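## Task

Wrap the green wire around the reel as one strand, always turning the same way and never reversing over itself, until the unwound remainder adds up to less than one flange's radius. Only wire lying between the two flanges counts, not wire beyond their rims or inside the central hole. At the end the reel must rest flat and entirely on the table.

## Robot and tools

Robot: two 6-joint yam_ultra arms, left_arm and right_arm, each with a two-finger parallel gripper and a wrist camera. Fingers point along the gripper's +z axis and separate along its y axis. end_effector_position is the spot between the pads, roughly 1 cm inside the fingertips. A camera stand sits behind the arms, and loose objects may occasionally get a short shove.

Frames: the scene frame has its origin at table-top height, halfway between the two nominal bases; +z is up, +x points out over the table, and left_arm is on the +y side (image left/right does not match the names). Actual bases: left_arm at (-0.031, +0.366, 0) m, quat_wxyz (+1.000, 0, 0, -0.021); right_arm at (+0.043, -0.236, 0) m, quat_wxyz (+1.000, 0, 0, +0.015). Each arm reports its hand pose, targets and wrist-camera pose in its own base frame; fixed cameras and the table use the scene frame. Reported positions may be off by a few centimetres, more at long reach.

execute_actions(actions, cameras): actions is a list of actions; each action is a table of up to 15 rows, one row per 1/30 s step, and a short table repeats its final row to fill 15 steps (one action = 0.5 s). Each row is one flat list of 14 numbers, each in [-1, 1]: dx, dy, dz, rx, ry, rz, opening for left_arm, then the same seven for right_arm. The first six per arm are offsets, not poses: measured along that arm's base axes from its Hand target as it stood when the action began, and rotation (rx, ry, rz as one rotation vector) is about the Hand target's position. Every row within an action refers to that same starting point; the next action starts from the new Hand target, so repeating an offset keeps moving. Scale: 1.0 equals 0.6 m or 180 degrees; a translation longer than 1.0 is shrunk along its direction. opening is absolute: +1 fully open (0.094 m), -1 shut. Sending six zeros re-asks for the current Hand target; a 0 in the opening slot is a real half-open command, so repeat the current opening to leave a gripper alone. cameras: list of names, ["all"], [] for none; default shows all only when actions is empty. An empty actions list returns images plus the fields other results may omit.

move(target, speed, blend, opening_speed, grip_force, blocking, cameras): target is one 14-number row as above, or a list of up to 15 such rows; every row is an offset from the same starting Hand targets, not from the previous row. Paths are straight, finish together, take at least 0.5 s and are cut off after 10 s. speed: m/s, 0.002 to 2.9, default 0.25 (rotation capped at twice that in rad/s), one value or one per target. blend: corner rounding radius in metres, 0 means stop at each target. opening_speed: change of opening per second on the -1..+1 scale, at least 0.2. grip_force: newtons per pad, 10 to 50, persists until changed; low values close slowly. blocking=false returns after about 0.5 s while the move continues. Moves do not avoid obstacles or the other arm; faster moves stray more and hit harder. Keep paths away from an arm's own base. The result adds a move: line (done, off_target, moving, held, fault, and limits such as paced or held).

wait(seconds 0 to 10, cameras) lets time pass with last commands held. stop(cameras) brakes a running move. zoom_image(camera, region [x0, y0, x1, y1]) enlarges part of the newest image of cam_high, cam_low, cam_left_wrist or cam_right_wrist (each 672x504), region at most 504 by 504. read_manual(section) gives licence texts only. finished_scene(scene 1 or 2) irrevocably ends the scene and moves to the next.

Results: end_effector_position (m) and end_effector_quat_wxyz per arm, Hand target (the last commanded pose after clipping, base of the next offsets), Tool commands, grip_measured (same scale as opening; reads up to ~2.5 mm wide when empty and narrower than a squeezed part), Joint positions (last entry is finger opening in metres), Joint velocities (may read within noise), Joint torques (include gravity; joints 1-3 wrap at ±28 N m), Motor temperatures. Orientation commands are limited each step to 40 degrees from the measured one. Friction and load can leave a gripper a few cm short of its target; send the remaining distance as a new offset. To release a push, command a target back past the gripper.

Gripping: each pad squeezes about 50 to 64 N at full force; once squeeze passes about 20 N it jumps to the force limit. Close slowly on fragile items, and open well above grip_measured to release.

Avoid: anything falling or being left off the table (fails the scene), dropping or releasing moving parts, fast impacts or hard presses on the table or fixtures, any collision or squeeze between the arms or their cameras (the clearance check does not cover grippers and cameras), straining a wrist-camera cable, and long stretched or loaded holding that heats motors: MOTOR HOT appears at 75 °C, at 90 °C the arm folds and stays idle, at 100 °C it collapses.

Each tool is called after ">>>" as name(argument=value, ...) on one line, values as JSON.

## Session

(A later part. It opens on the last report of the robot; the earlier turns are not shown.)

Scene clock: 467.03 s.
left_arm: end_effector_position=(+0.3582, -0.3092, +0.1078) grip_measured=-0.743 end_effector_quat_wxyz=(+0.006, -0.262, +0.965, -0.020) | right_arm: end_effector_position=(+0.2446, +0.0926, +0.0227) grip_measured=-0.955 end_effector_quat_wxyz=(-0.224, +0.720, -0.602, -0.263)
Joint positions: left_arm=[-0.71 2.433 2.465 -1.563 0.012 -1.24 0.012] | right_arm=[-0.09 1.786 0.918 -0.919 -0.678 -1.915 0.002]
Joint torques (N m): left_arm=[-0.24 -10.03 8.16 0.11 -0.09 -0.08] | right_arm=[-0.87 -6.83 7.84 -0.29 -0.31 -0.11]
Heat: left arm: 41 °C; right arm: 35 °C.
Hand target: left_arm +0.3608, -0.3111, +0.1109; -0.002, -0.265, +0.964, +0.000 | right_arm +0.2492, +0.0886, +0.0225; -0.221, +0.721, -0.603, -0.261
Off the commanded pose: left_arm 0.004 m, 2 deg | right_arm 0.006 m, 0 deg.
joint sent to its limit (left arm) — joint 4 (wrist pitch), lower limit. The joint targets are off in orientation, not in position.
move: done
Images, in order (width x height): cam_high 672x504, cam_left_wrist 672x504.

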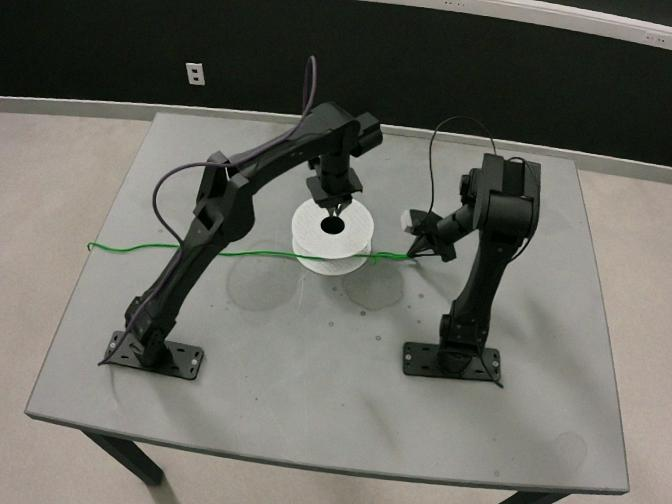

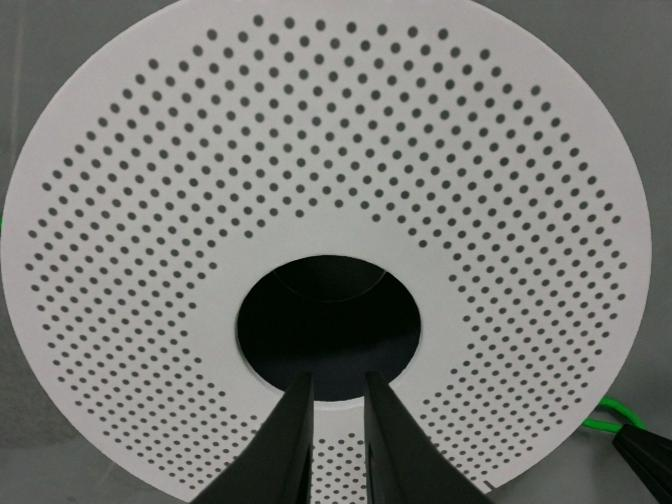

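>>> move(target=[[-0.005,-0.003,-0.03,0,0,0,-0.745,0,0,0.0,0,0,0,-1],[-0.005,-0.003,-0.107,0,0,0,-0.745,0,0,0.0,0,0,0,-1],[-0.005,-0.003,-0.107,0,0,0,-0.1,0,0,0.0,0,0,0,-1]], cameras=["cam_left_wrist"], speed=0.1, opening_speed=1)

Scene clock: 471.30 s.
left_arm: end_effector_position=(+0.3556, -0.3092, +0.0667) grip_measured=-0.121 end_effector_quat_wxyz=(-0.003, -0.266, +0.964, -0.007) | right_arm: end_effector_position=(+0.2445, +0.0922, +0.0225) grip_measured=-0.955 end_effector_quat_wxyz=(-0.223, +0.720, -0.602, -0.263)
Joint positions: left_arm=[-0.713 2.418 2.273 -1.416 0.013 -1.252 0.041] | right_arm=[-0.09 1.786 0.918 -0.919 -0.675 -1.915 0.002]
Joint torques (N m): left_arm=[-0.5 -8.42 3.88 0.57 -0.1 -0.04] | right_arm=[-0.84 -6.79 7.83 -0.32 -0.34 -0.1]
Heat: left arm: 41 °C; right arm: 35 °C.
Hand target: left_arm +0.3578, -0.3128, +0.0465; -0.002, -0.265, +0.964, +0.000 | right_arm +0.2492, +0.0886, +0.0225; -0.221, +0.721, -0.603, -0.261
Off the commanded pose: left_arm 0.020 m, 1 deg | right_arm 0.006 m, 0 deg.
move: off_target (left_arm)
Images, in order (width x height): cam_left_wrist 672x504.

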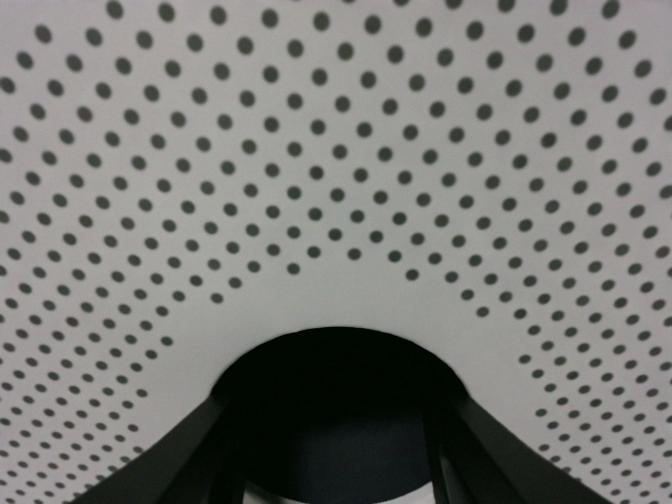

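>>> move(target=[[-0.02,0.18,0.0,0,0,0,-0.1,0,0,0.0,0,0,0,-1]], cameras=["cam_right_wrist","cam_high"], speed=0.05)

Scene clock: 474.57 s.
left_arm: end_effector_position=(+0.3562, -0.2435, +0.0698) grip_measured=-0.108 end_effector_quat_wxyz=(+0.009, -0.256, +0.964, -0.075) | right_arm: end_effector_position=(+0.2441, +0.0939, +0.0239) grip_measured=-0.955 end_effector_quat_wxyz=(-0.227, +0.718, -0.602, -0.267)
Joint positions: left_arm=[-0.565 2.088 1.728 -1.089 0.089 -1.089 0.042] | right_arm=[-0.09 1.786 0.918 -0.922 -0.687 -1.915 0.002]
Joint torques (N m): left_arm=[2.28 -7.41 2.29 -0.29 -0.91 0.18] | right_arm=[-0.96 -6.83 7.88 -0.28 -0.22 -0.1]
Heat: left arm: 41 °C; right arm: 34 °C.
Hand target: left_arm +0.3458, -0.2049, +0.0465; -0.002, -0.265, +0.964, +0.000 | right_arm +0.2492, +0.0886, +0.0225; -0.221, +0.721, -0.603, -0.261
Off the commanded pose: left_arm 0.046 m, 9 deg | right_arm 0.007 m, 1 deg.
move: off_target (left_arm)
Images, in order (width x height): cam_high 672x504, cam_right_wrist 672x504.

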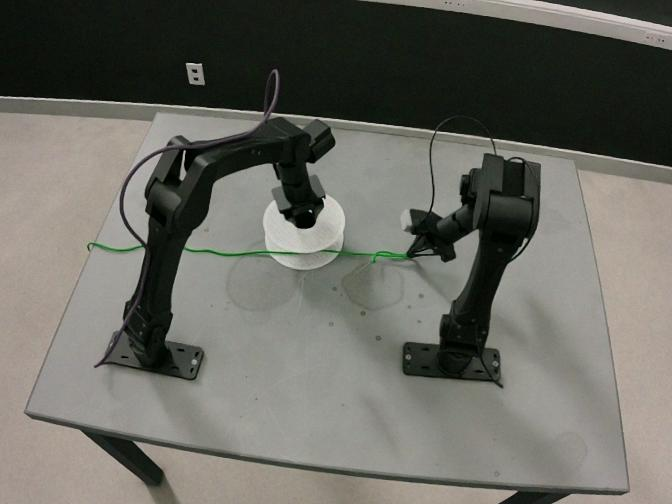

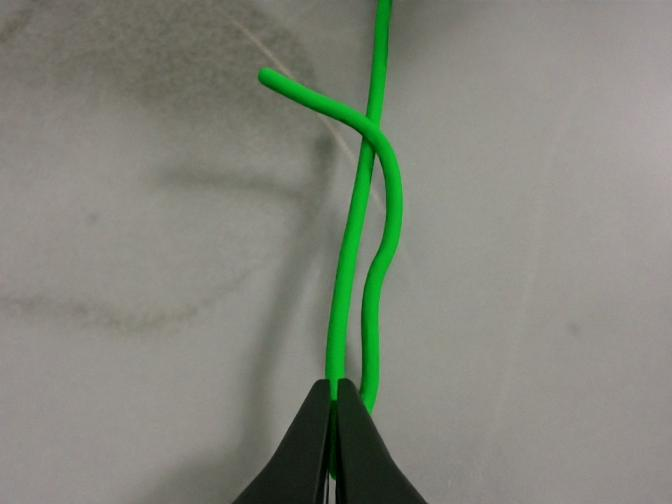

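>>> move(target=[[0.028,-0.06,0.0,0,0,0,-0.1,0,0,-0.02,0,0,0,-0.3],[0.028,-0.06,0.0,0,0,0,-0.1,0,-0.08,-0.01,0,0,0,-0.3],[0.028,-0.06,0.0,0,0,0,-0.1,0,-0.08,0.18,-0.219,-0.0387,0,-0.3],[0.028,-0.06,0.0,0,0,0,-0.1,0.005,0.07,0.18,-0.219,-0.0387,0,-0.3]], cameras=["cam_right_wrist","cam_high"], speed=0.12)

Scene clock: 485.80 s.
left_arm: end_effector_position=(+0.3597, -0.2436, +0.0702) grip_measured=-0.106 end_effector_quat_wxyz=(-0.001, -0.261, +0.965, -0.028) | right_arm: end_effector_position=(+0.2499, +0.1297, +0.1271) grip_measured=-0.302 end_effector_quat_wxyz=(-0.004, +0.769, -0.639, +0.000)
Joint positions: left_arm=[-0.581 2.187 1.892 -1.236 0.039 -1.111 0.042] | right_arm=[0.473 1.601 1.342 -1.305 -0.004 -1.282 0.033]
Joint torques (N m): left_arm=[-0.46 -5.53 5.9 0.32 -0.4 -0.11] | right_arm=[0.17 -6.69 9.55 0.05 0.01 0.09]
Motor temperatures (°C): left_arm=[27 39 32 23 23 24 26] | right_arm=[22 34 28 27 23 24 24]
Heat: left arm: 39 °C; right arm: 34 °C.
Hand target: left_arm +0.3626, -0.2408, +0.0466; -0.002, -0.265, +0.964, +0.000 | right_arm +0.2523, +0.1307, +0.1305; -0.001, +0.767, -0.641, +0.001
Off the commanded pose: left_arm 0.024 m, 3 deg | right_arm 0.004 m, 1 deg.
move: off_target (left_arm)
Images, in order (width x height): cam_high 672x504, cam_right_wrist 672x504.

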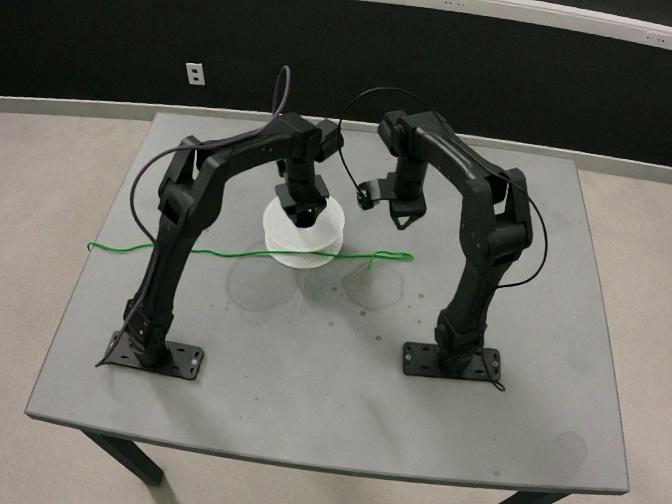

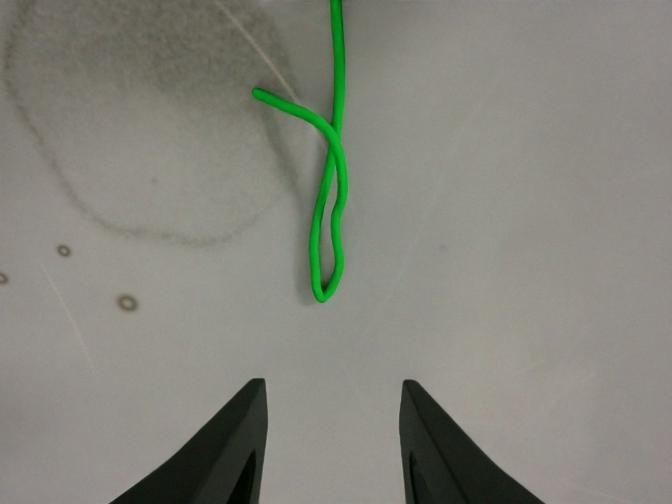

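>>> move(target=[[0,0,0.0,0,0,0,-0.1,-0.047,0.081,-0.1,0,0,0.3,-0.3]], cameras=["cam_right_wrist"], speed=0.2)

Scene clock: 492.13 s.
left_arm: end_effector_position=(+0.3597, -0.2436, +0.0702) grip_measured=-0.106 end_effector_quat_wxyz=(-0.001, -0.261, +0.965, -0.028) | right_arm: end_effector_position=(+0.2276, +0.1804, +0.0775) grip_measured=-0.302 end_effector_quat_wxyz=(-0.011, +0.973, -0.230, +0.006)
Joint positions: left_arm=[-0.581 2.187 1.892 -1.236 0.039 -1.111 0.042] | right_arm=[0.665 1.64 1.183 -1.09 -0.003 -2.012 0.033]
Joint torques (N m): left_arm=[-0.46 -5.52 5.9 0.33 -0.4 -0.12] | right_arm=[0.46 -6.97 6.06 0.33 0 -0.09]
Heat: left arm: 38 °C; right arm: 34 °C.
Hand target: left_arm +0.3626, -0.2408, +0.0466; -0.002, -0.265, +0.964, +0.000 | right_arm +0.2241, +0.1792, +0.0705; -0.001, +0.975, -0.223, +0.001
Off the commanded pose: left_arm 0.024 m, 3 deg | right_arm 0.008 m, 2 deg.
move: off_target (left_arm)
Images, in order (width x height): cam_right_wrist 672x504.

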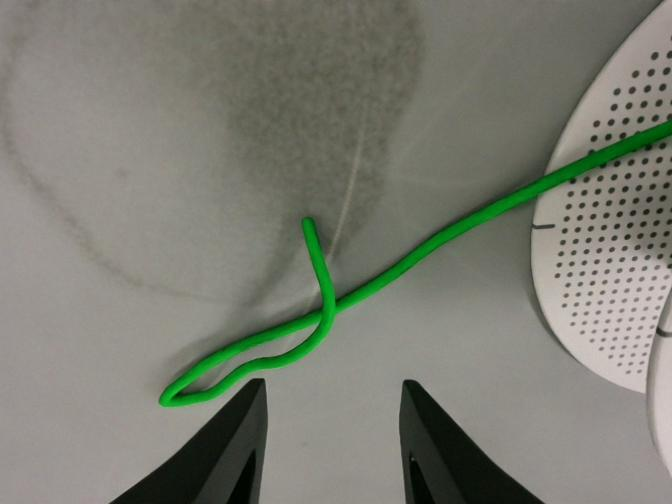

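>>> move(target=[[0,0,0.0,0,0,0,-0.1,-0.0077,-0.003,-0.07,0,0,0.0,-0.3],[0,0,0.0,0,0,0,-0.1,-0.0077,-0.003,-0.11,0,0,0.0,-0.3]], cameras=["cam_right_wrist"], speed=0.1)

Scene clock: 497.13 s.
left_arm: end_effector_position=(+0.3597, -0.2436, +0.0702) grip_measured=-0.106 end_effector_quat_wxyz=(-0.001, -0.261, +0.965, -0.028) | right_arm: end_effector_position=(+0.2197, +0.1760, +0.0113) grip_measured=-0.301 end_effector_quat_wxyz=(-0.002, +0.974, -0.228, -0.001)
Joint positions: left_arm=[-0.581 2.187 1.892 -1.236 0.039 -1.111 0.042] | right_arm=[0.67 1.716 0.989 -0.841 -0.003 -2.013 0.033]
Joint torques (N m): left_arm=[-0.46 -5.5 5.89 0.33 -0.4 -0.12] | right_arm=[0.49 -7.01 5.55 0.52 0 -0.03]
Heat: left arm: 38 °C; right arm: 34 °C.
Hand target: left_arm +0.3626, -0.2408, +0.0466; -0.002, -0.265, +0.964, +0.000 | right_arm +0.2194, +0.1774, +0.0045; -0.001, +0.975, -0.223, +0.000
Off the commanded pose: left_arm 0.024 m, 3 deg | right_arm 0.007 m, 1 deg.
move: off_target (left_arm)
Images, in order (width x height): cam_right_wrist 672x504.

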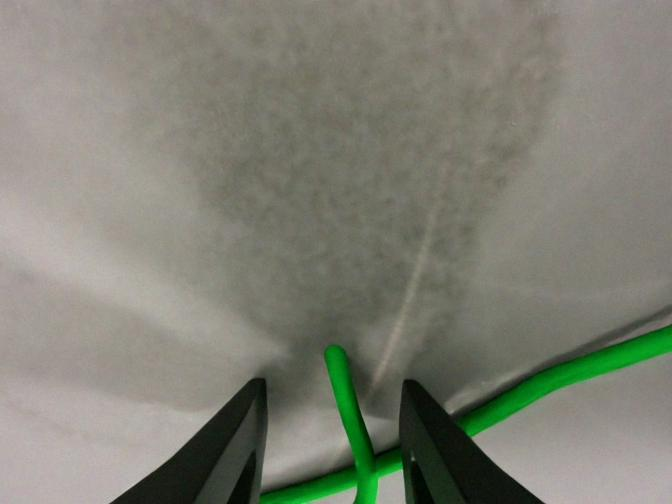

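>>> move(target=[[0,0,0.0,0,0,0,-0.1,-0.008,0.006,0,0,0,0.0,-0.3],[0,0,0.0,0,0,0,-0.1,-0.008,0.006,0,0,0,0.0,-1],[0,0,0.0,0,0,0,-0.1,-0.008,0.006,0.04,0,0,0.0,-1]], cameras=["cam_right_wrist"], speed=0.08, opening_speed=0.8)

Scene clock: 501.47 s.
left_arm: end_effector_position=(+0.3597, -0.2436, +0.0702) grip_measured=-0.106 end_effector_quat_wxyz=(-0.001, -0.261, +0.965, -0.028) | right_arm: end_effector_position=(+0.2143, +0.1761, +0.0175) grip_measured=-0.921 end_effector_quat_wxyz=(+0.009, +0.975, -0.222, -0.001)
Joint positions: left_arm=[-0.581 2.187 1.892 -1.236 0.039 -1.111 0.042] | right_arm=[0.691 1.706 1.005 -0.885 0.011 -2.003 0.004]
Joint torques (N m): left_arm=[-0.47 -5.53 5.9 0.33 -0.4 -0.12] | right_arm=[0.38 -10.11 8.59 -0.05 -0.16 0.06]
Heat: left arm: 37 °C; right arm: 34 °C.
Hand target: left_arm +0.3626, -0.2408, +0.0466; -0.002, -0.265, +0.964, +0.000 | right_arm +0.2147, +0.1810, +0.0285; -0.001, +0.975, -0.223, +0.001
Off the commanded pose: left_arm 0.024 m, 3 deg | right_arm 0.012 m, 1 deg.
move: off_target (left_arm, right_arm)
Images, in order (width x height): cam_right_wrist 672x504.

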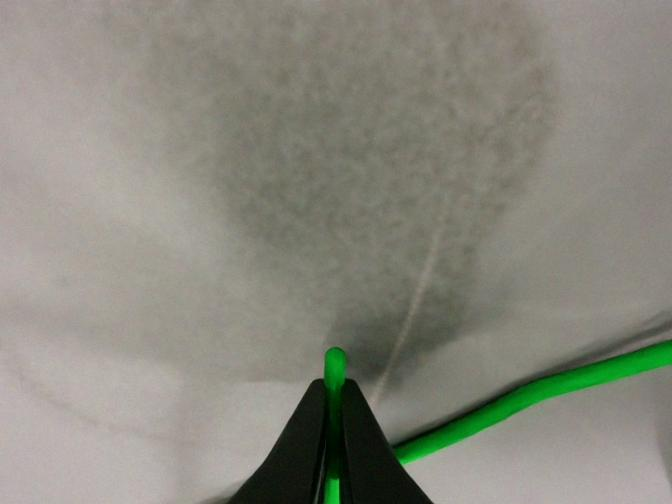

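>>> move(target=[[0,0,0.0,0,0,0,-0.1,0.092,-0.035,0.12,0,0,-0.52,-1],[0,0,0.0,0,0,0,-0.1,0.209,-0.15,0.085,0,0,-0.965,-1]], cameras=["cam_right_wrist","cam_high"], speed=0.12, blend=0.02)

Scene clock: 516.77 s.
left_arm: end_effector_position=(+0.3597, -0.2436, +0.0702) grip_measured=-0.106 end_effector_quat_wxyz=(-0.001, -0.261, +0.965, -0.028) | right_arm: end_effector_position=(+0.2985, +0.1195, +0.0875) grip_measured=-0.921 end_effector_quat_wxyz=(-0.009, -0.159, +0.987, -0.008)
Joint positions: left_arm=[-0.581 2.187 1.892 -1.236 0.039 -1.111 0.042] | right_arm=[0.384 1.792 1.399 -1.2 0.011 0.065 0.004]
Joint torques (N m): left_arm=[-0.47 -5.52 5.89 0.32 -0.4 -0.12] | right_arm=[-0.61 -8.21 9.51 0.27 -0.1 0.08]
Heat: left arm: 36 °C; right arm: 35 °C.
Hand target: left_arm +0.3626, -0.2408, +0.0466; -0.002, -0.265, +0.964, +0.000 | right_arm +0.3077, +0.1227, +0.0891; +0.000, -0.151, +0.989, -0.001 (not the last commanded pose)
Off the commanded pose: left_arm 0.024 m, 3 deg | right_arm 0.051 m, 38 deg.
move: off_target (left_arm, right_arm; path cut at 10 s); path passed 1 of 2 targets
Images, in order (width x height): cam_high 672x504, cam_right_wrist 672x504.

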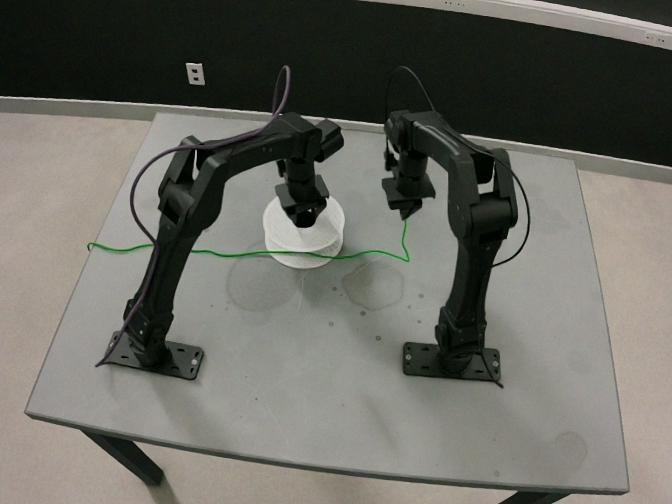

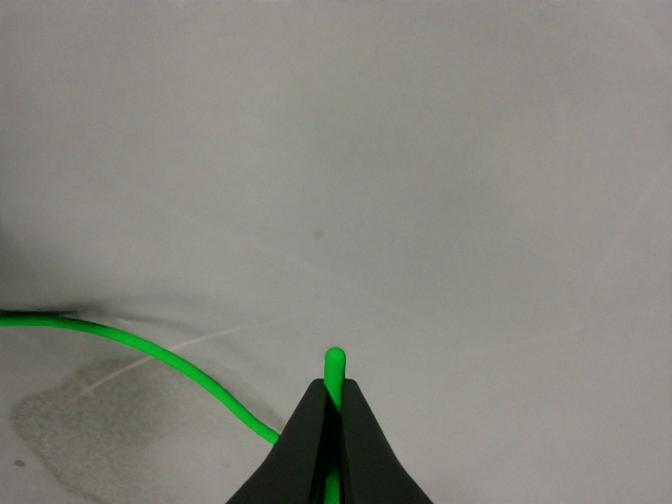

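>>> move(target=[[0,0,0.0,0,0,0,-0.1,0.07,-0.155,-0.065,0,0,-0.49,-1]], cameras=["cam_right_wrist","cam_high"], speed=0.2)

Scene clock: 522.23 s.
left_arm: end_effector_position=(+0.3597, -0.2436, +0.0702) grip_measured=-0.106 end_effector_quat_wxyz=(-0.001, -0.261, +0.965, -0.028) | right_arm: end_effector_position=(+0.3462, +0.0308, +0.0541) grip_measured=-0.921 end_effector_quat_wxyz=(+0.000, +0.573, +0.820, -0.002)
Joint positions: left_arm=[-0.581 2.187 1.892 -1.236 0.039 -1.111 0.042] | right_arm=[0.088 1.896 1.399 -1.076 0.003 1.308 0.004]
Joint torques (N m): left_arm=[-0.46 -5.52 5.9 0.32 -0.4 -0.11] | right_arm=[-0.57 -9.13 7.6 0.33 -0.07 0.09]
Heat: left arm: 36 °C; right arm: 35 °C.
Hand target: left_arm +0.3626, -0.2408, +0.0466; -0.002, -0.265, +0.964, +0.000 | right_arm +0.3497, +0.0298, +0.0500; -0.001, +0.579, +0.815, -0.001
Off the commanded pose: left_arm 0.024 m, 3 deg | right_arm 0.005 m, 1 deg.
move: off_target (left_arm)
Images, in order (width x height): cam_high 672x504, cam_right_wrist 672x504.

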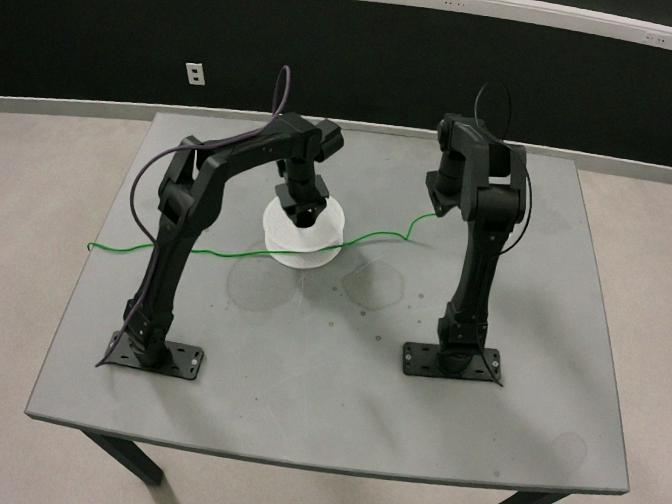

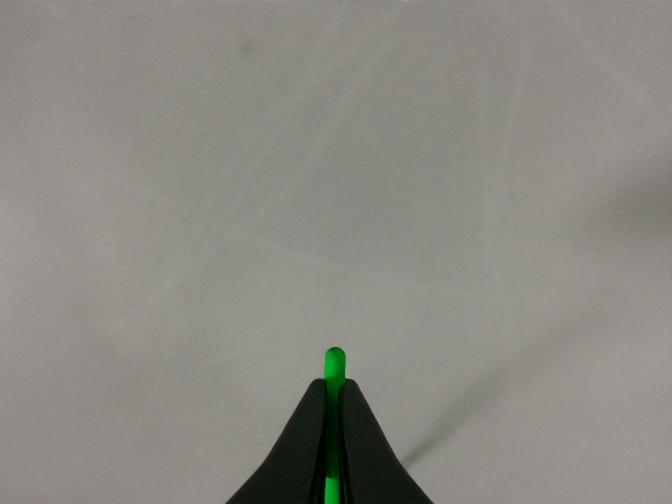

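>>> move(target=[[0,0,0.0,0,0,-0.472,-0.1,0.01,0.1,-0.02,0,0,0.05,-1]], cameras=["cam_right_wrist","cam_high","cam_low"], speed=0.2)

>>> zoom_image(camera="cam_low", region=[350, 220, 500, 310])

Scene clock: 528.70 s.
left_arm: end_effector_position=(+0.3636, -0.2417, +0.0703) grip_measured=-0.106 end_effector_quat_wxyz=(+0.022, +0.440, +0.898, -0.012) | right_arm: end_effector_position=(+0.3490, +0.0852, +0.0391) grip_measured=-0.921 end_effector_quat_wxyz=(-0.003, +0.513, +0.859, -0.006)
Joint positions: left_arm=[-0.581 2.191 1.9 -1.234 0.018 0.329 0.042] | right_arm=[0.238 1.964 1.431 -1.05 0.003 1.315 0.004]
Joint torques (N m): left_arm=[-0.64 -5.67 5.63 0.28 -0.23 0.28] | right_arm=[0.51 -9.39 9.17 0.25 -0.07 0.1]
Heat: left arm: 36 °C; right arm: 35 °C.
Hand target: left_arm +0.3627, -0.2408, +0.0466; -0.002, +0.456, +0.890, +0.001 | right_arm +0.3558, +0.0898, +0.0381; -0.001, +0.514, +0.858, -0.001
Off the commanded pose: left_arm 0.024 m, 4 deg | right_arm 0.008 m, 1 deg.
move: off_target (left_arm)
Images, in order (width x height): cam_high 672x504, cam_low 672x504, cam_right_wrist 672x504.

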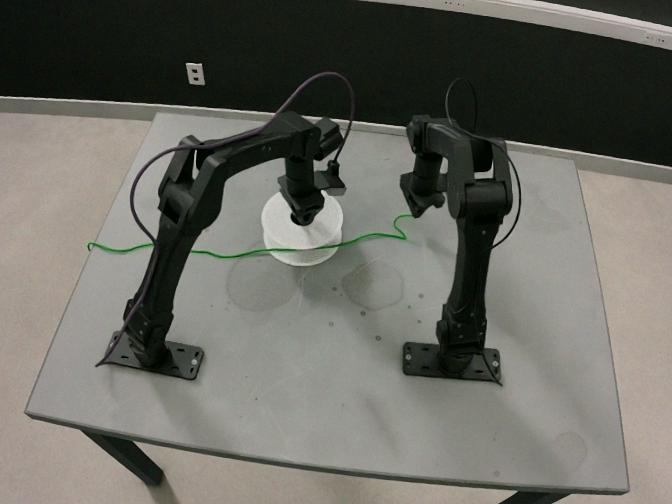

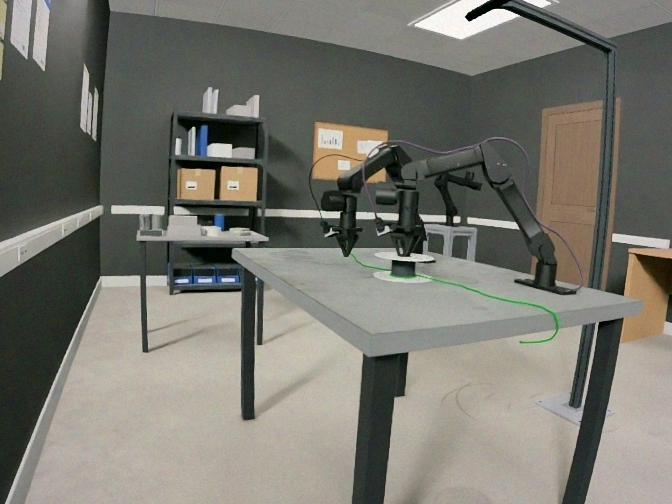

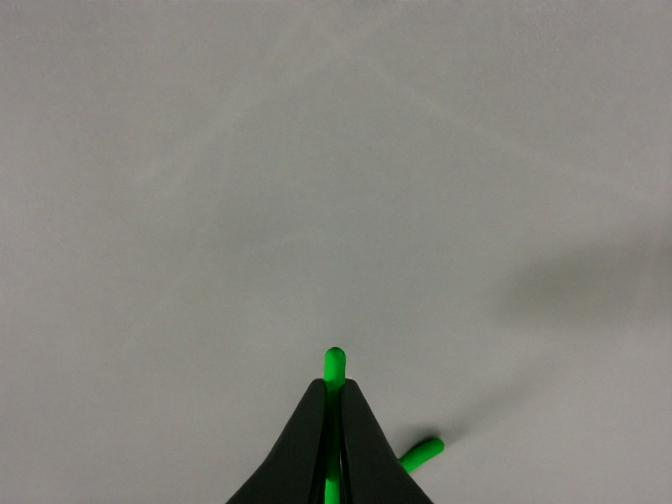

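Scaled by 3.360 from the camera's 672x504 image, which has a finer 960x720 frame.

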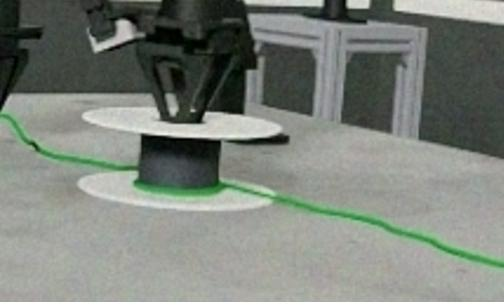

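>>> move(target=[[0,0,0.0,0,0,-0.472,-0.1,0,0,-0.01,0,0,0,-1]], cameras=["cam_high","cam_low","cam_right_wrist"], speed=0.2)

>>> zoom_image(camera="cam_low", region=[350, 220, 500, 310])

>>> zoom_image(camera="cam_high", region=[220, 160, 460, 300])

Scene clock: 536.10 s.
left_arm: end_effector_position=(+0.3659, -0.2399, +0.0703) grip_measured=-0.106 end_effector_quat_wxyz=(+0.021, +0.930, +0.366, +0.013) | right_arm: end_effector_position=(+0.3535, +0.0863, +0.0374) grip_measured=-0.921 end_effector_quat_wxyz=(+0.002, +0.513, +0.859, +0.000)
Joint positions: left_arm=[-0.581 2.191 1.9 -1.23 0.003 1.811 0.042] | right_arm=[0.238 1.969 1.431 -1.03 0.003 1.315 0.004]
Joint torques (N m): left_arm=[-0.68 -6.09 4.77 0.35 -0.08 0.28] | right_arm=[0.46 -9.35 7.73 0.29 -0.07 0.1]
Heat: left arm: 35 °C; right arm: 35 °C.
Hand target: left_arm +0.3627, -0.2408, +0.0466; +0.000, +0.937, +0.349, +0.002 | right_arm +0.3558, +0.0898, +0.0322; -0.001, +0.514, +0.858, -0.001
Off the commanded pose: left_arm 0.024 m, 3 deg | right_arm 0.007 m, 0 deg.
move: off_target (left_arm)
Images, in order (width x height): cam_high 672x504, cam_low 672x504, cam_right_wrist 672x504.

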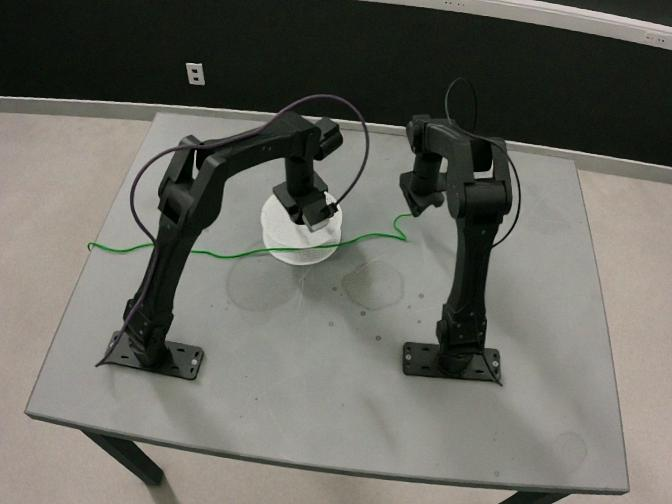

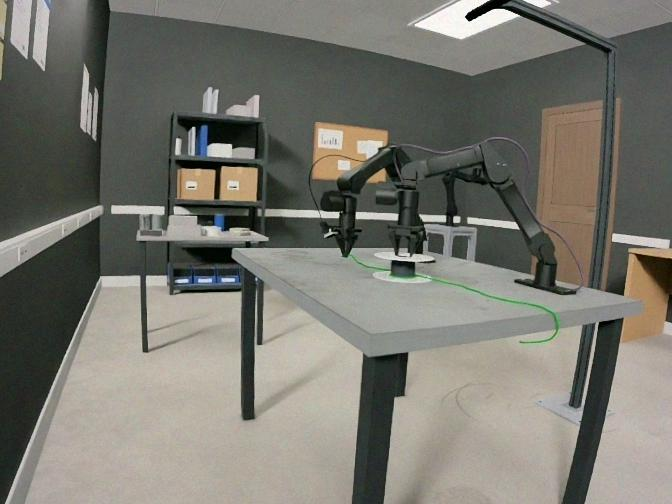

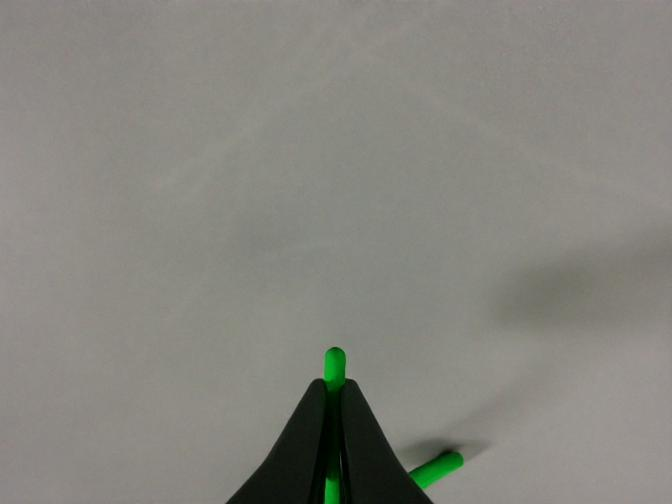

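Scaled by 3.360 from the camera's 672x504 image, which has a finer 960x720 frame.

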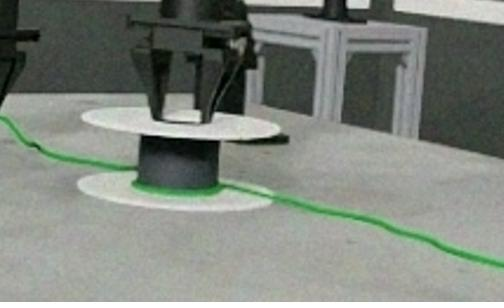

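Scaled by 2.100 from the camera's 672x504 image, which has a finer 960x720 frame.

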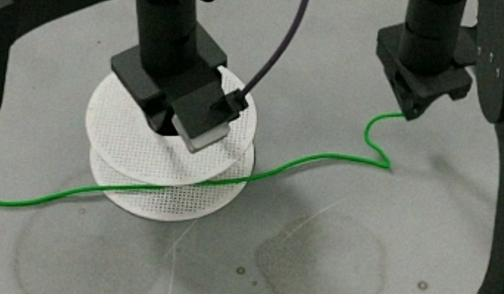

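>>> move(target=[[0,0,0.0,0,0,0,-0.745,0,0,0,0,0,0,-1],[0,0,0.15,0,0,0,-0.745,0,0,0,0,0,0,-1],[-0.12,0.3,0.2,0,0,0.66,-0.4,0,0,0,0,0,0,-1]], cameras=[], speed=0.25)

>>> move(target=[[-0.01,0.1,0,0,0,0.66,-0.4,0,0,0,0,0,0,-1]], cameras=["cam_left_wrist","cam_high"], speed=0.25)

Scene clock: 551.83 s.
left_arm: end_effector_position=(+0.2946, -0.0629, +0.1590) grip_measured=-0.402 end_effector_quat_wxyz=(-0.012, +0.183, +0.983, +0.003) | right_arm: end_effector_position=(+0.3535, +0.0863, +0.0374) grip_measured=-0.921 end_effector_quat_wxyz=(+0.002, +0.513, +0.859, +0.000)
Joint positions: left_arm=[-0.217 1.712 1.589 -1.473 -0.005 0.152 0.028] | right_arm=[0.238 1.969 1.431 -1.03 0.003 1.315 0.004]
Joint torques (N m): left_arm=[0.49 -8.23 5.22 0.01 0.03 -0.07] | right_arm=[0.51 -9.32 7.91 0.28 -0.08 0.12]
Heat: left arm: 36 °C; right arm: 36 °C.
Hand target: left_arm +0.2907, -0.0609, +0.1666; -0.002, +0.177, +0.984, +0.001 | right_arm +0.3558, +0.0898, +0.0322; -0.001, +0.514, +0.858, -0.001
Off the commanded pose: left_arm 0.009 m, 1 deg | right_arm 0.007 m, 0 deg.
move: done
No camera images: "cameras" was empty.

Scene clock: 556.77 s.
left_arm: end_effector_position=(+0.2870, -0.0039, +0.1600) grip_measured=-0.402 end_effector_quat_wxyz=(+0.012, +0.751, -0.660, -0.008) | right_arm: end_effector_position=(+0.3535, +0.0863, +0.0374) grip_measured=-0.921 end_effector_quat_wxyz=(+0.002, +0.513, +0.859, +0.000)
Joint positions: left_arm=[-0.012 1.66 1.535 -1.473 0.008 -1.712 0.028] | right_arm=[0.238 1.969 1.431 -1.03 0.003 1.315 0.004]
Joint torques (N m): left_arm=[0.68 -7.73 5.15 0.09 -0.04 -0.04] | right_arm=[0.5 -9.44 7.97 0.3 -0.05 0.08]
Heat: left arm: 37 °C; right arm: 36 °C.
Hand target: left_arm +0.2847, -0.0009, +0.1666; +0.002, +0.757, -0.653, +0.001 | right_arm +0.3558, +0.0898, +0.0322; -0.001, +0.514, +0.858, -0.001
Off the commanded pose: left_arm 0.008 m, 2 deg | right_arm 0.007 m, 0 deg.
move: done
Images, in order (width x height): cam_high 672x504, cam_left_wrist 672x504.

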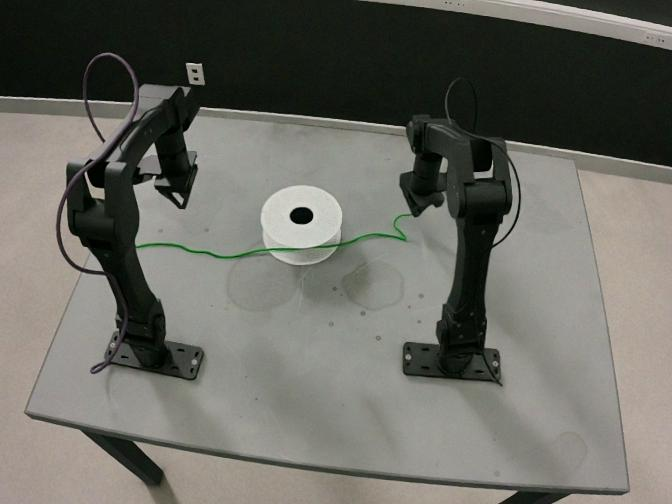

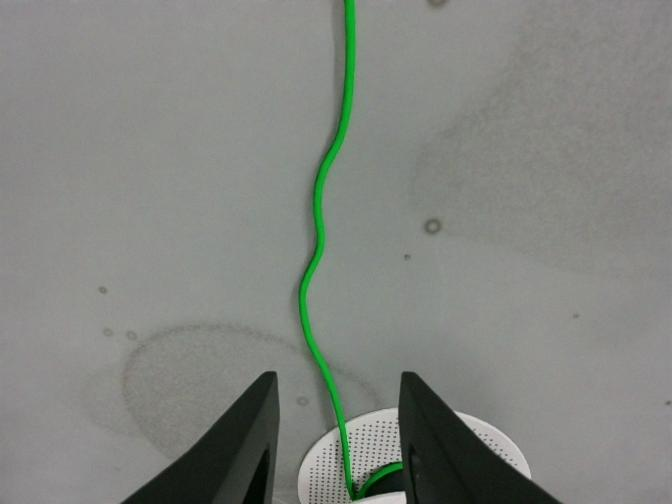

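>>> move(target=[[-0.0095,-0.039,-0.2,0,0,0,-0.4,0,0,0,0,0,0,-1],[-0.0095,-0.039,-0.259,0,0,0,-0.4,0,0,0,0,0,0,-1],[-0.0095,-0.039,-0.259,0,0,0,-1,0,0,0,0,0,0,-1],[-0.0095,-0.019,-0.22,0,0,0,-1,0,0,0,0,0,0,-1]], cameras=["cam_left_wrist","cam_high"], speed=0.15)

Scene clock: 562.90 s.
left_arm: end_effector_position=(+0.2726, -0.0154, +0.0220) grip_measured=-0.969 end_effector_quat_wxyz=(+0.014, +0.757, -0.654, -0.010) | right_arm: end_effector_position=(+0.3535, +0.0863, +0.0374) grip_measured=-0.921 end_effector_quat_wxyz=(+0.002, +0.513, +0.859, +0.000)
Joint positions: left_arm=[-0.053 1.698 1.015 -0.921 0.01 -1.77 0.001] | right_arm=[0.238 1.969 1.431 -1.03 0.003 1.315 0.004]
Joint torques (N m): left_arm=[0.72 -7.42 7.5 -0.12 -0.08 0.08] | right_arm=[0.47 -9.32 7.73 0.31 -0.08 0.11]
Heat: left arm: 36 °C; right arm: 36 °C.
Hand target: left_arm +0.2789, -0.0122, +0.0347; +0.002, +0.757, -0.653, +0.001 | right_arm +0.3558, +0.0898, +0.0322; -0.001, +0.514, +0.858, -0.001
Off the commanded pose: left_arm 0.014 m, 2 deg | right_arm 0.007 m, 0 deg.
move: off_target (left_arm)
Images, in order (width x height): cam_high 672x504, cam_left_wrist 672x504.

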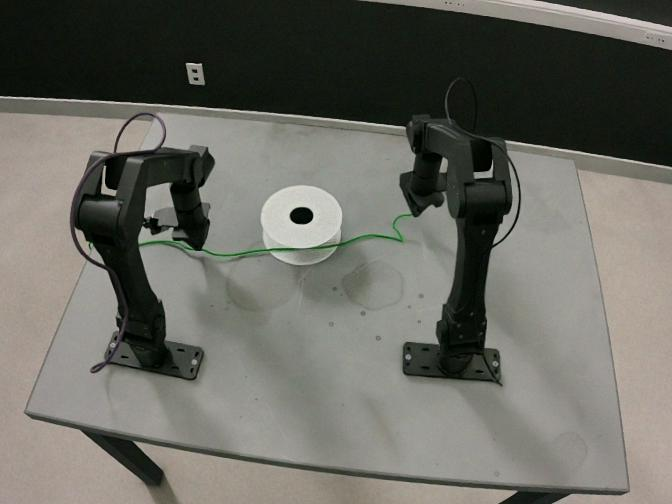

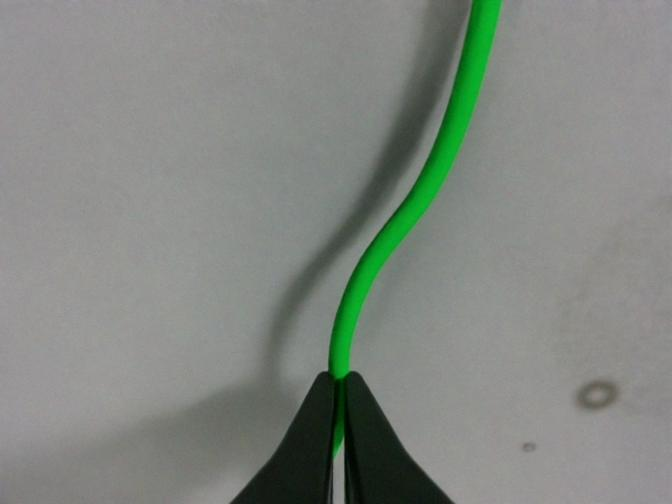

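>>> move(target=[[0,0,-0.01,0,0,0,-0.4,0,0,0,0,0,0,-1],[0,0,0.2,0,0,0,-0.4,0,0,0,0,0,0,-1],[0.144,-0.38,0.14,0,0,-0.21,-0.745,0,0,0,0,0,0,-1]], cameras=["cam_left_wrist"], speed=0.25)

Scene clock: 571.90 s.
left_arm: end_effector_position=(+0.3634, -0.2408, +0.1176) grip_measured=-0.743 end_effector_quat_wxyz=(-0.004, -0.507, +0.862, -0.004) | right_arm: end_effector_position=(+0.3535, +0.0863, +0.0374) grip_measured=-0.921 end_effector_quat_wxyz=(+0.002, +0.513, +0.859, +0.000)
Joint positions: left_arm=[-0.583 2.257 2.197 -1.508 0.011 -1.647 0.012] | right_arm=[0.238 1.969 1.431 -1.03 0.003 1.315 0.004]
Joint torques (N m): left_arm=[0.08 -8.72 8.29 -0.06 -0.08 0.07] | right_arm=[0.47 -9.4 7.76 0.31 -0.07 0.08]
Heat: left arm: 36 °C; right arm: 36 °C.
Hand target: left_arm +0.3653, -0.2403, +0.1186; -0.002, -0.505, +0.863, +0.000 | right_arm +0.3558, +0.0898, +0.0322; -0.001, +0.514, +0.858, -0.001
Off the commanded pose: left_arm 0.002 m, 1 deg | right_arm 0.007 m, 0 deg.
move: done
Images, in order (width x height): cam_left_wrist 672x504.

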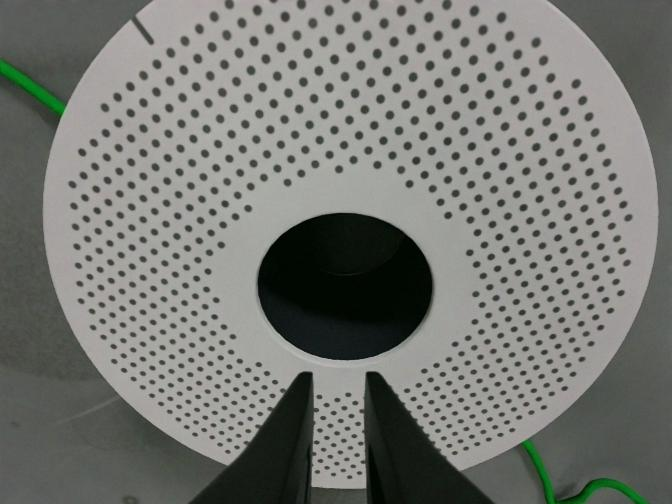

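>>> move(target=[[0.0095,0,-0.06,0,0,0,-0.745,0,0,0,0,0,0,-1],[0.0095,0,-0.122,0,0,0,-0.745,0,0,0,0,0,0,-1],[0.0095,0,-0.122,0,0,0,-0.1,0,0,0,0,0,0,-1],[-0.154,-0.123,-0.122,0,0,0,-0.1,-0.172,-0.11,0,0,0,0,-1]], cameras=["cam_left_wrist","cam_high"], speed=[0.12,0.12,0.1,0.08], opening_speed=1)

Scene clock: 578.97 s.
left_arm: end_effector_position=(+0.2912, -0.3065, +0.0662) grip_measured=-0.119 end_effector_quat_wxyz=(+0.026, -0.507, +0.861, -0.016) | right_arm: end_effector_position=(+0.2525, +0.0246, +0.0298) grip_measured=-0.921 end_effector_quat_wxyz=(-0.008, +0.515, +0.857, -0.008)
Joint positions: left_arm=[-0.832 2.136 1.795 -1.188 -0.044 -1.895 0.041] | right_arm=[0.096 1.605 0.948 -0.936 0.003 1.177 0.004]
Joint torques (N m): left_arm=[-1.94 -7.21 2.61 0.4 0.52 -0.18] | right_arm=[-0.54 -9.09 5.6 0.28 -0.07 -0.09]
Heat: left arm: 37 °C; right arm: 36 °C.
Hand target: left_arm +0.2730, -0.3141, +0.0455; -0.002, -0.505, +0.863, -0.001 | right_arm +0.2525, +0.0238, +0.0321; -0.001, +0.514, +0.858, -0.001
Off the commanded pose: left_arm 0.029 m, 4 deg | right_arm 0.003 m, 1 deg.
move: off_target (left_arm)
Images, in order (width x height): cam_high 672x504, cam_left_wrist 672x504.

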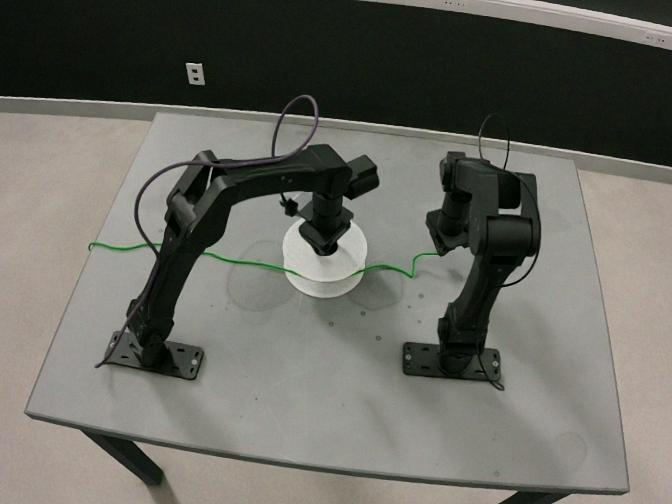

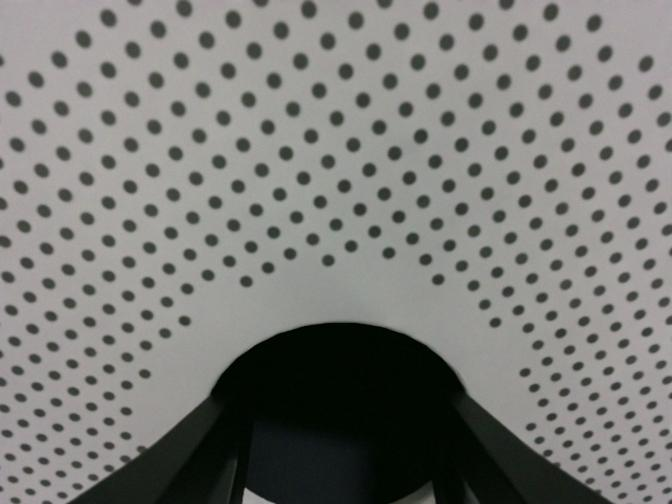

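>>> move(target=[[0.03,0.012,0,0,0,0,-0.745,0,0,0,0,0,0,-1],[0.03,0.012,0.14,0,0,0,-0.745,0,0,0,0,0,0,-1],[-0.05,0.38,0.17,0,0,0.22,-0.4,0,0,0,0,0,0,-1]], cameras=["cam_left_wrist","cam_high"], speed=0.25)

Scene clock: 584.63 s.
left_arm: end_effector_position=(+0.2472, -0.0896, +0.1440) grip_measured=-0.402 end_effector_quat_wxyz=(+0.004, +0.764, -0.645, +0.000) | right_arm: end_effector_position=(+0.2525, +0.0246, +0.0298) grip_measured=-0.921 end_effector_quat_wxyz=(-0.008, +0.514, +0.857, -0.008)
Joint positions: left_arm=[-0.346 1.54 1.348 -1.381 0.008 -2.084 0.028] | right_arm=[0.096 1.605 0.948 -0.936 0.003 1.177 0.004]
Joint torques (N m): left_arm=[0.35 -6.17 5.15 0.01 -0.05 -0.06] | right_arm=[-0.57 -9.11 5.7 0.28 -0.08 -0.07]
Heat: left arm: 37 °C; right arm: 36 °C.
Hand target: left_arm +0.2430, -0.0861, +0.1475; +0.002, +0.767, -0.641, +0.001 | right_arm +0.2525, +0.0238, +0.0321; -0.001, +0.514, +0.858, -0.001
Off the commanded pose: left_arm 0.007 m, 1 deg | right_arm 0.002 m, 1 deg.
move: done
Images, in order (width x height): cam_high 672x504, cam_left_wrist 672x504.

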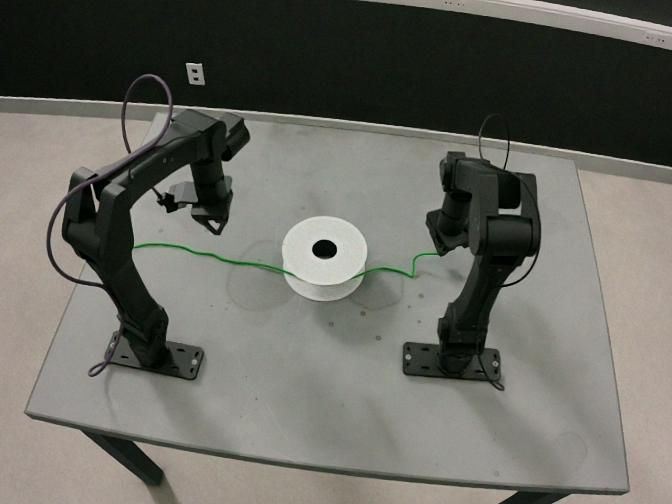

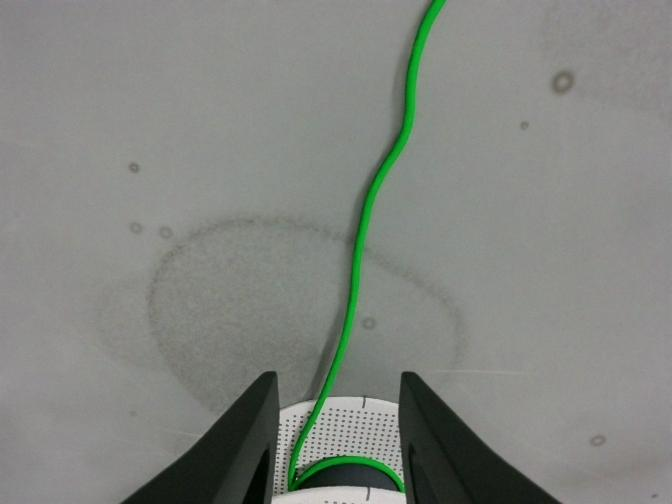

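>>> move(target=[[0.037,-0.048,-0.17,0,0,-0.03,-0.4,0,0,0,0,0,0,-1],[0.037,-0.048,-0.2275,0,0,-0.03,-0.4,0,0,0,0,0,0,-1],[0.037,-0.048,-0.2275,0,0,-0.03,-1,0,0,0,0,0,0,-1],[0.01,0.02,-0.17,0,0,0.05,-1,0,0,0,0,0,0,-1]], cameras=["cam_left_wrist","cam_high"], speed=0.15)

Scene clock: 590.57 s.
left_arm: end_effector_position=(+0.2540, -0.0803, +0.0407) grip_measured=-0.970 end_effector_quat_wxyz=(+0.026, +0.792, -0.610, +0.013) | right_arm: end_effector_position=(+0.2524, +0.0255, +0.0298) grip_measured=-0.921 end_effector_quat_wxyz=(-0.010, +0.514, +0.857, -0.006)
Joint positions: left_arm=[-0.271 1.609 0.998 -0.955 0.057 -2.1 0.001] | right_arm=[0.096 1.605 0.948 -0.936 -0.002 1.177 0.004]
Joint torques (N m): left_arm=[0.84 -6.71 4.9 -0.14 -0.14 -0.09] | right_arm=[-0.51 -9.14 5.63 0.27 0 -0.08]
Heat: left arm: 37 °C; right arm: 36 °C.
Hand target: left_arm +0.2489, -0.0740, +0.0455; +0.002, +0.815, -0.579, +0.001 | right_arm +0.2525, +0.0238, +0.0321; -0.001, +0.514, +0.858, -0.001
Off the commanded pose: left_arm 0.009 m, 5 deg | right_arm 0.003 m, 1 deg.
joint sent to its limit (left arm) — joint 6 (wrist roll), lower limit. The joint targets are off in orientation, not in position.
move: off_target (left_arm)
Images, in order (width x height): cam_high 672x504, cam_left_wrist 672x504.

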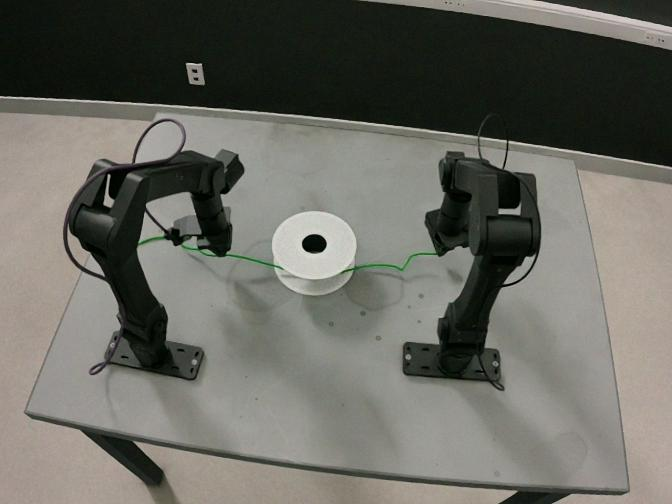

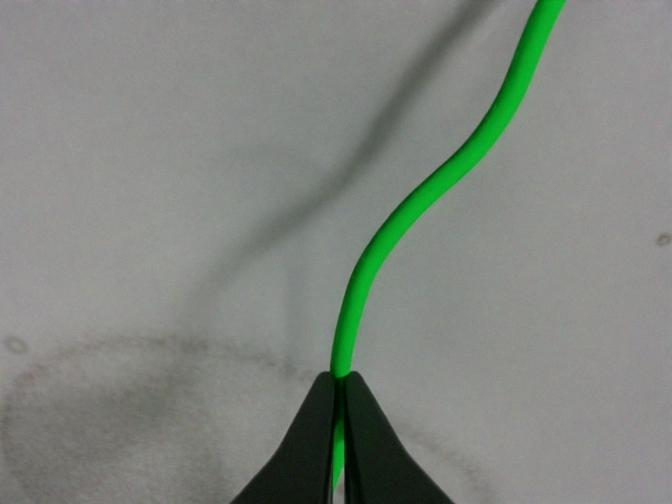

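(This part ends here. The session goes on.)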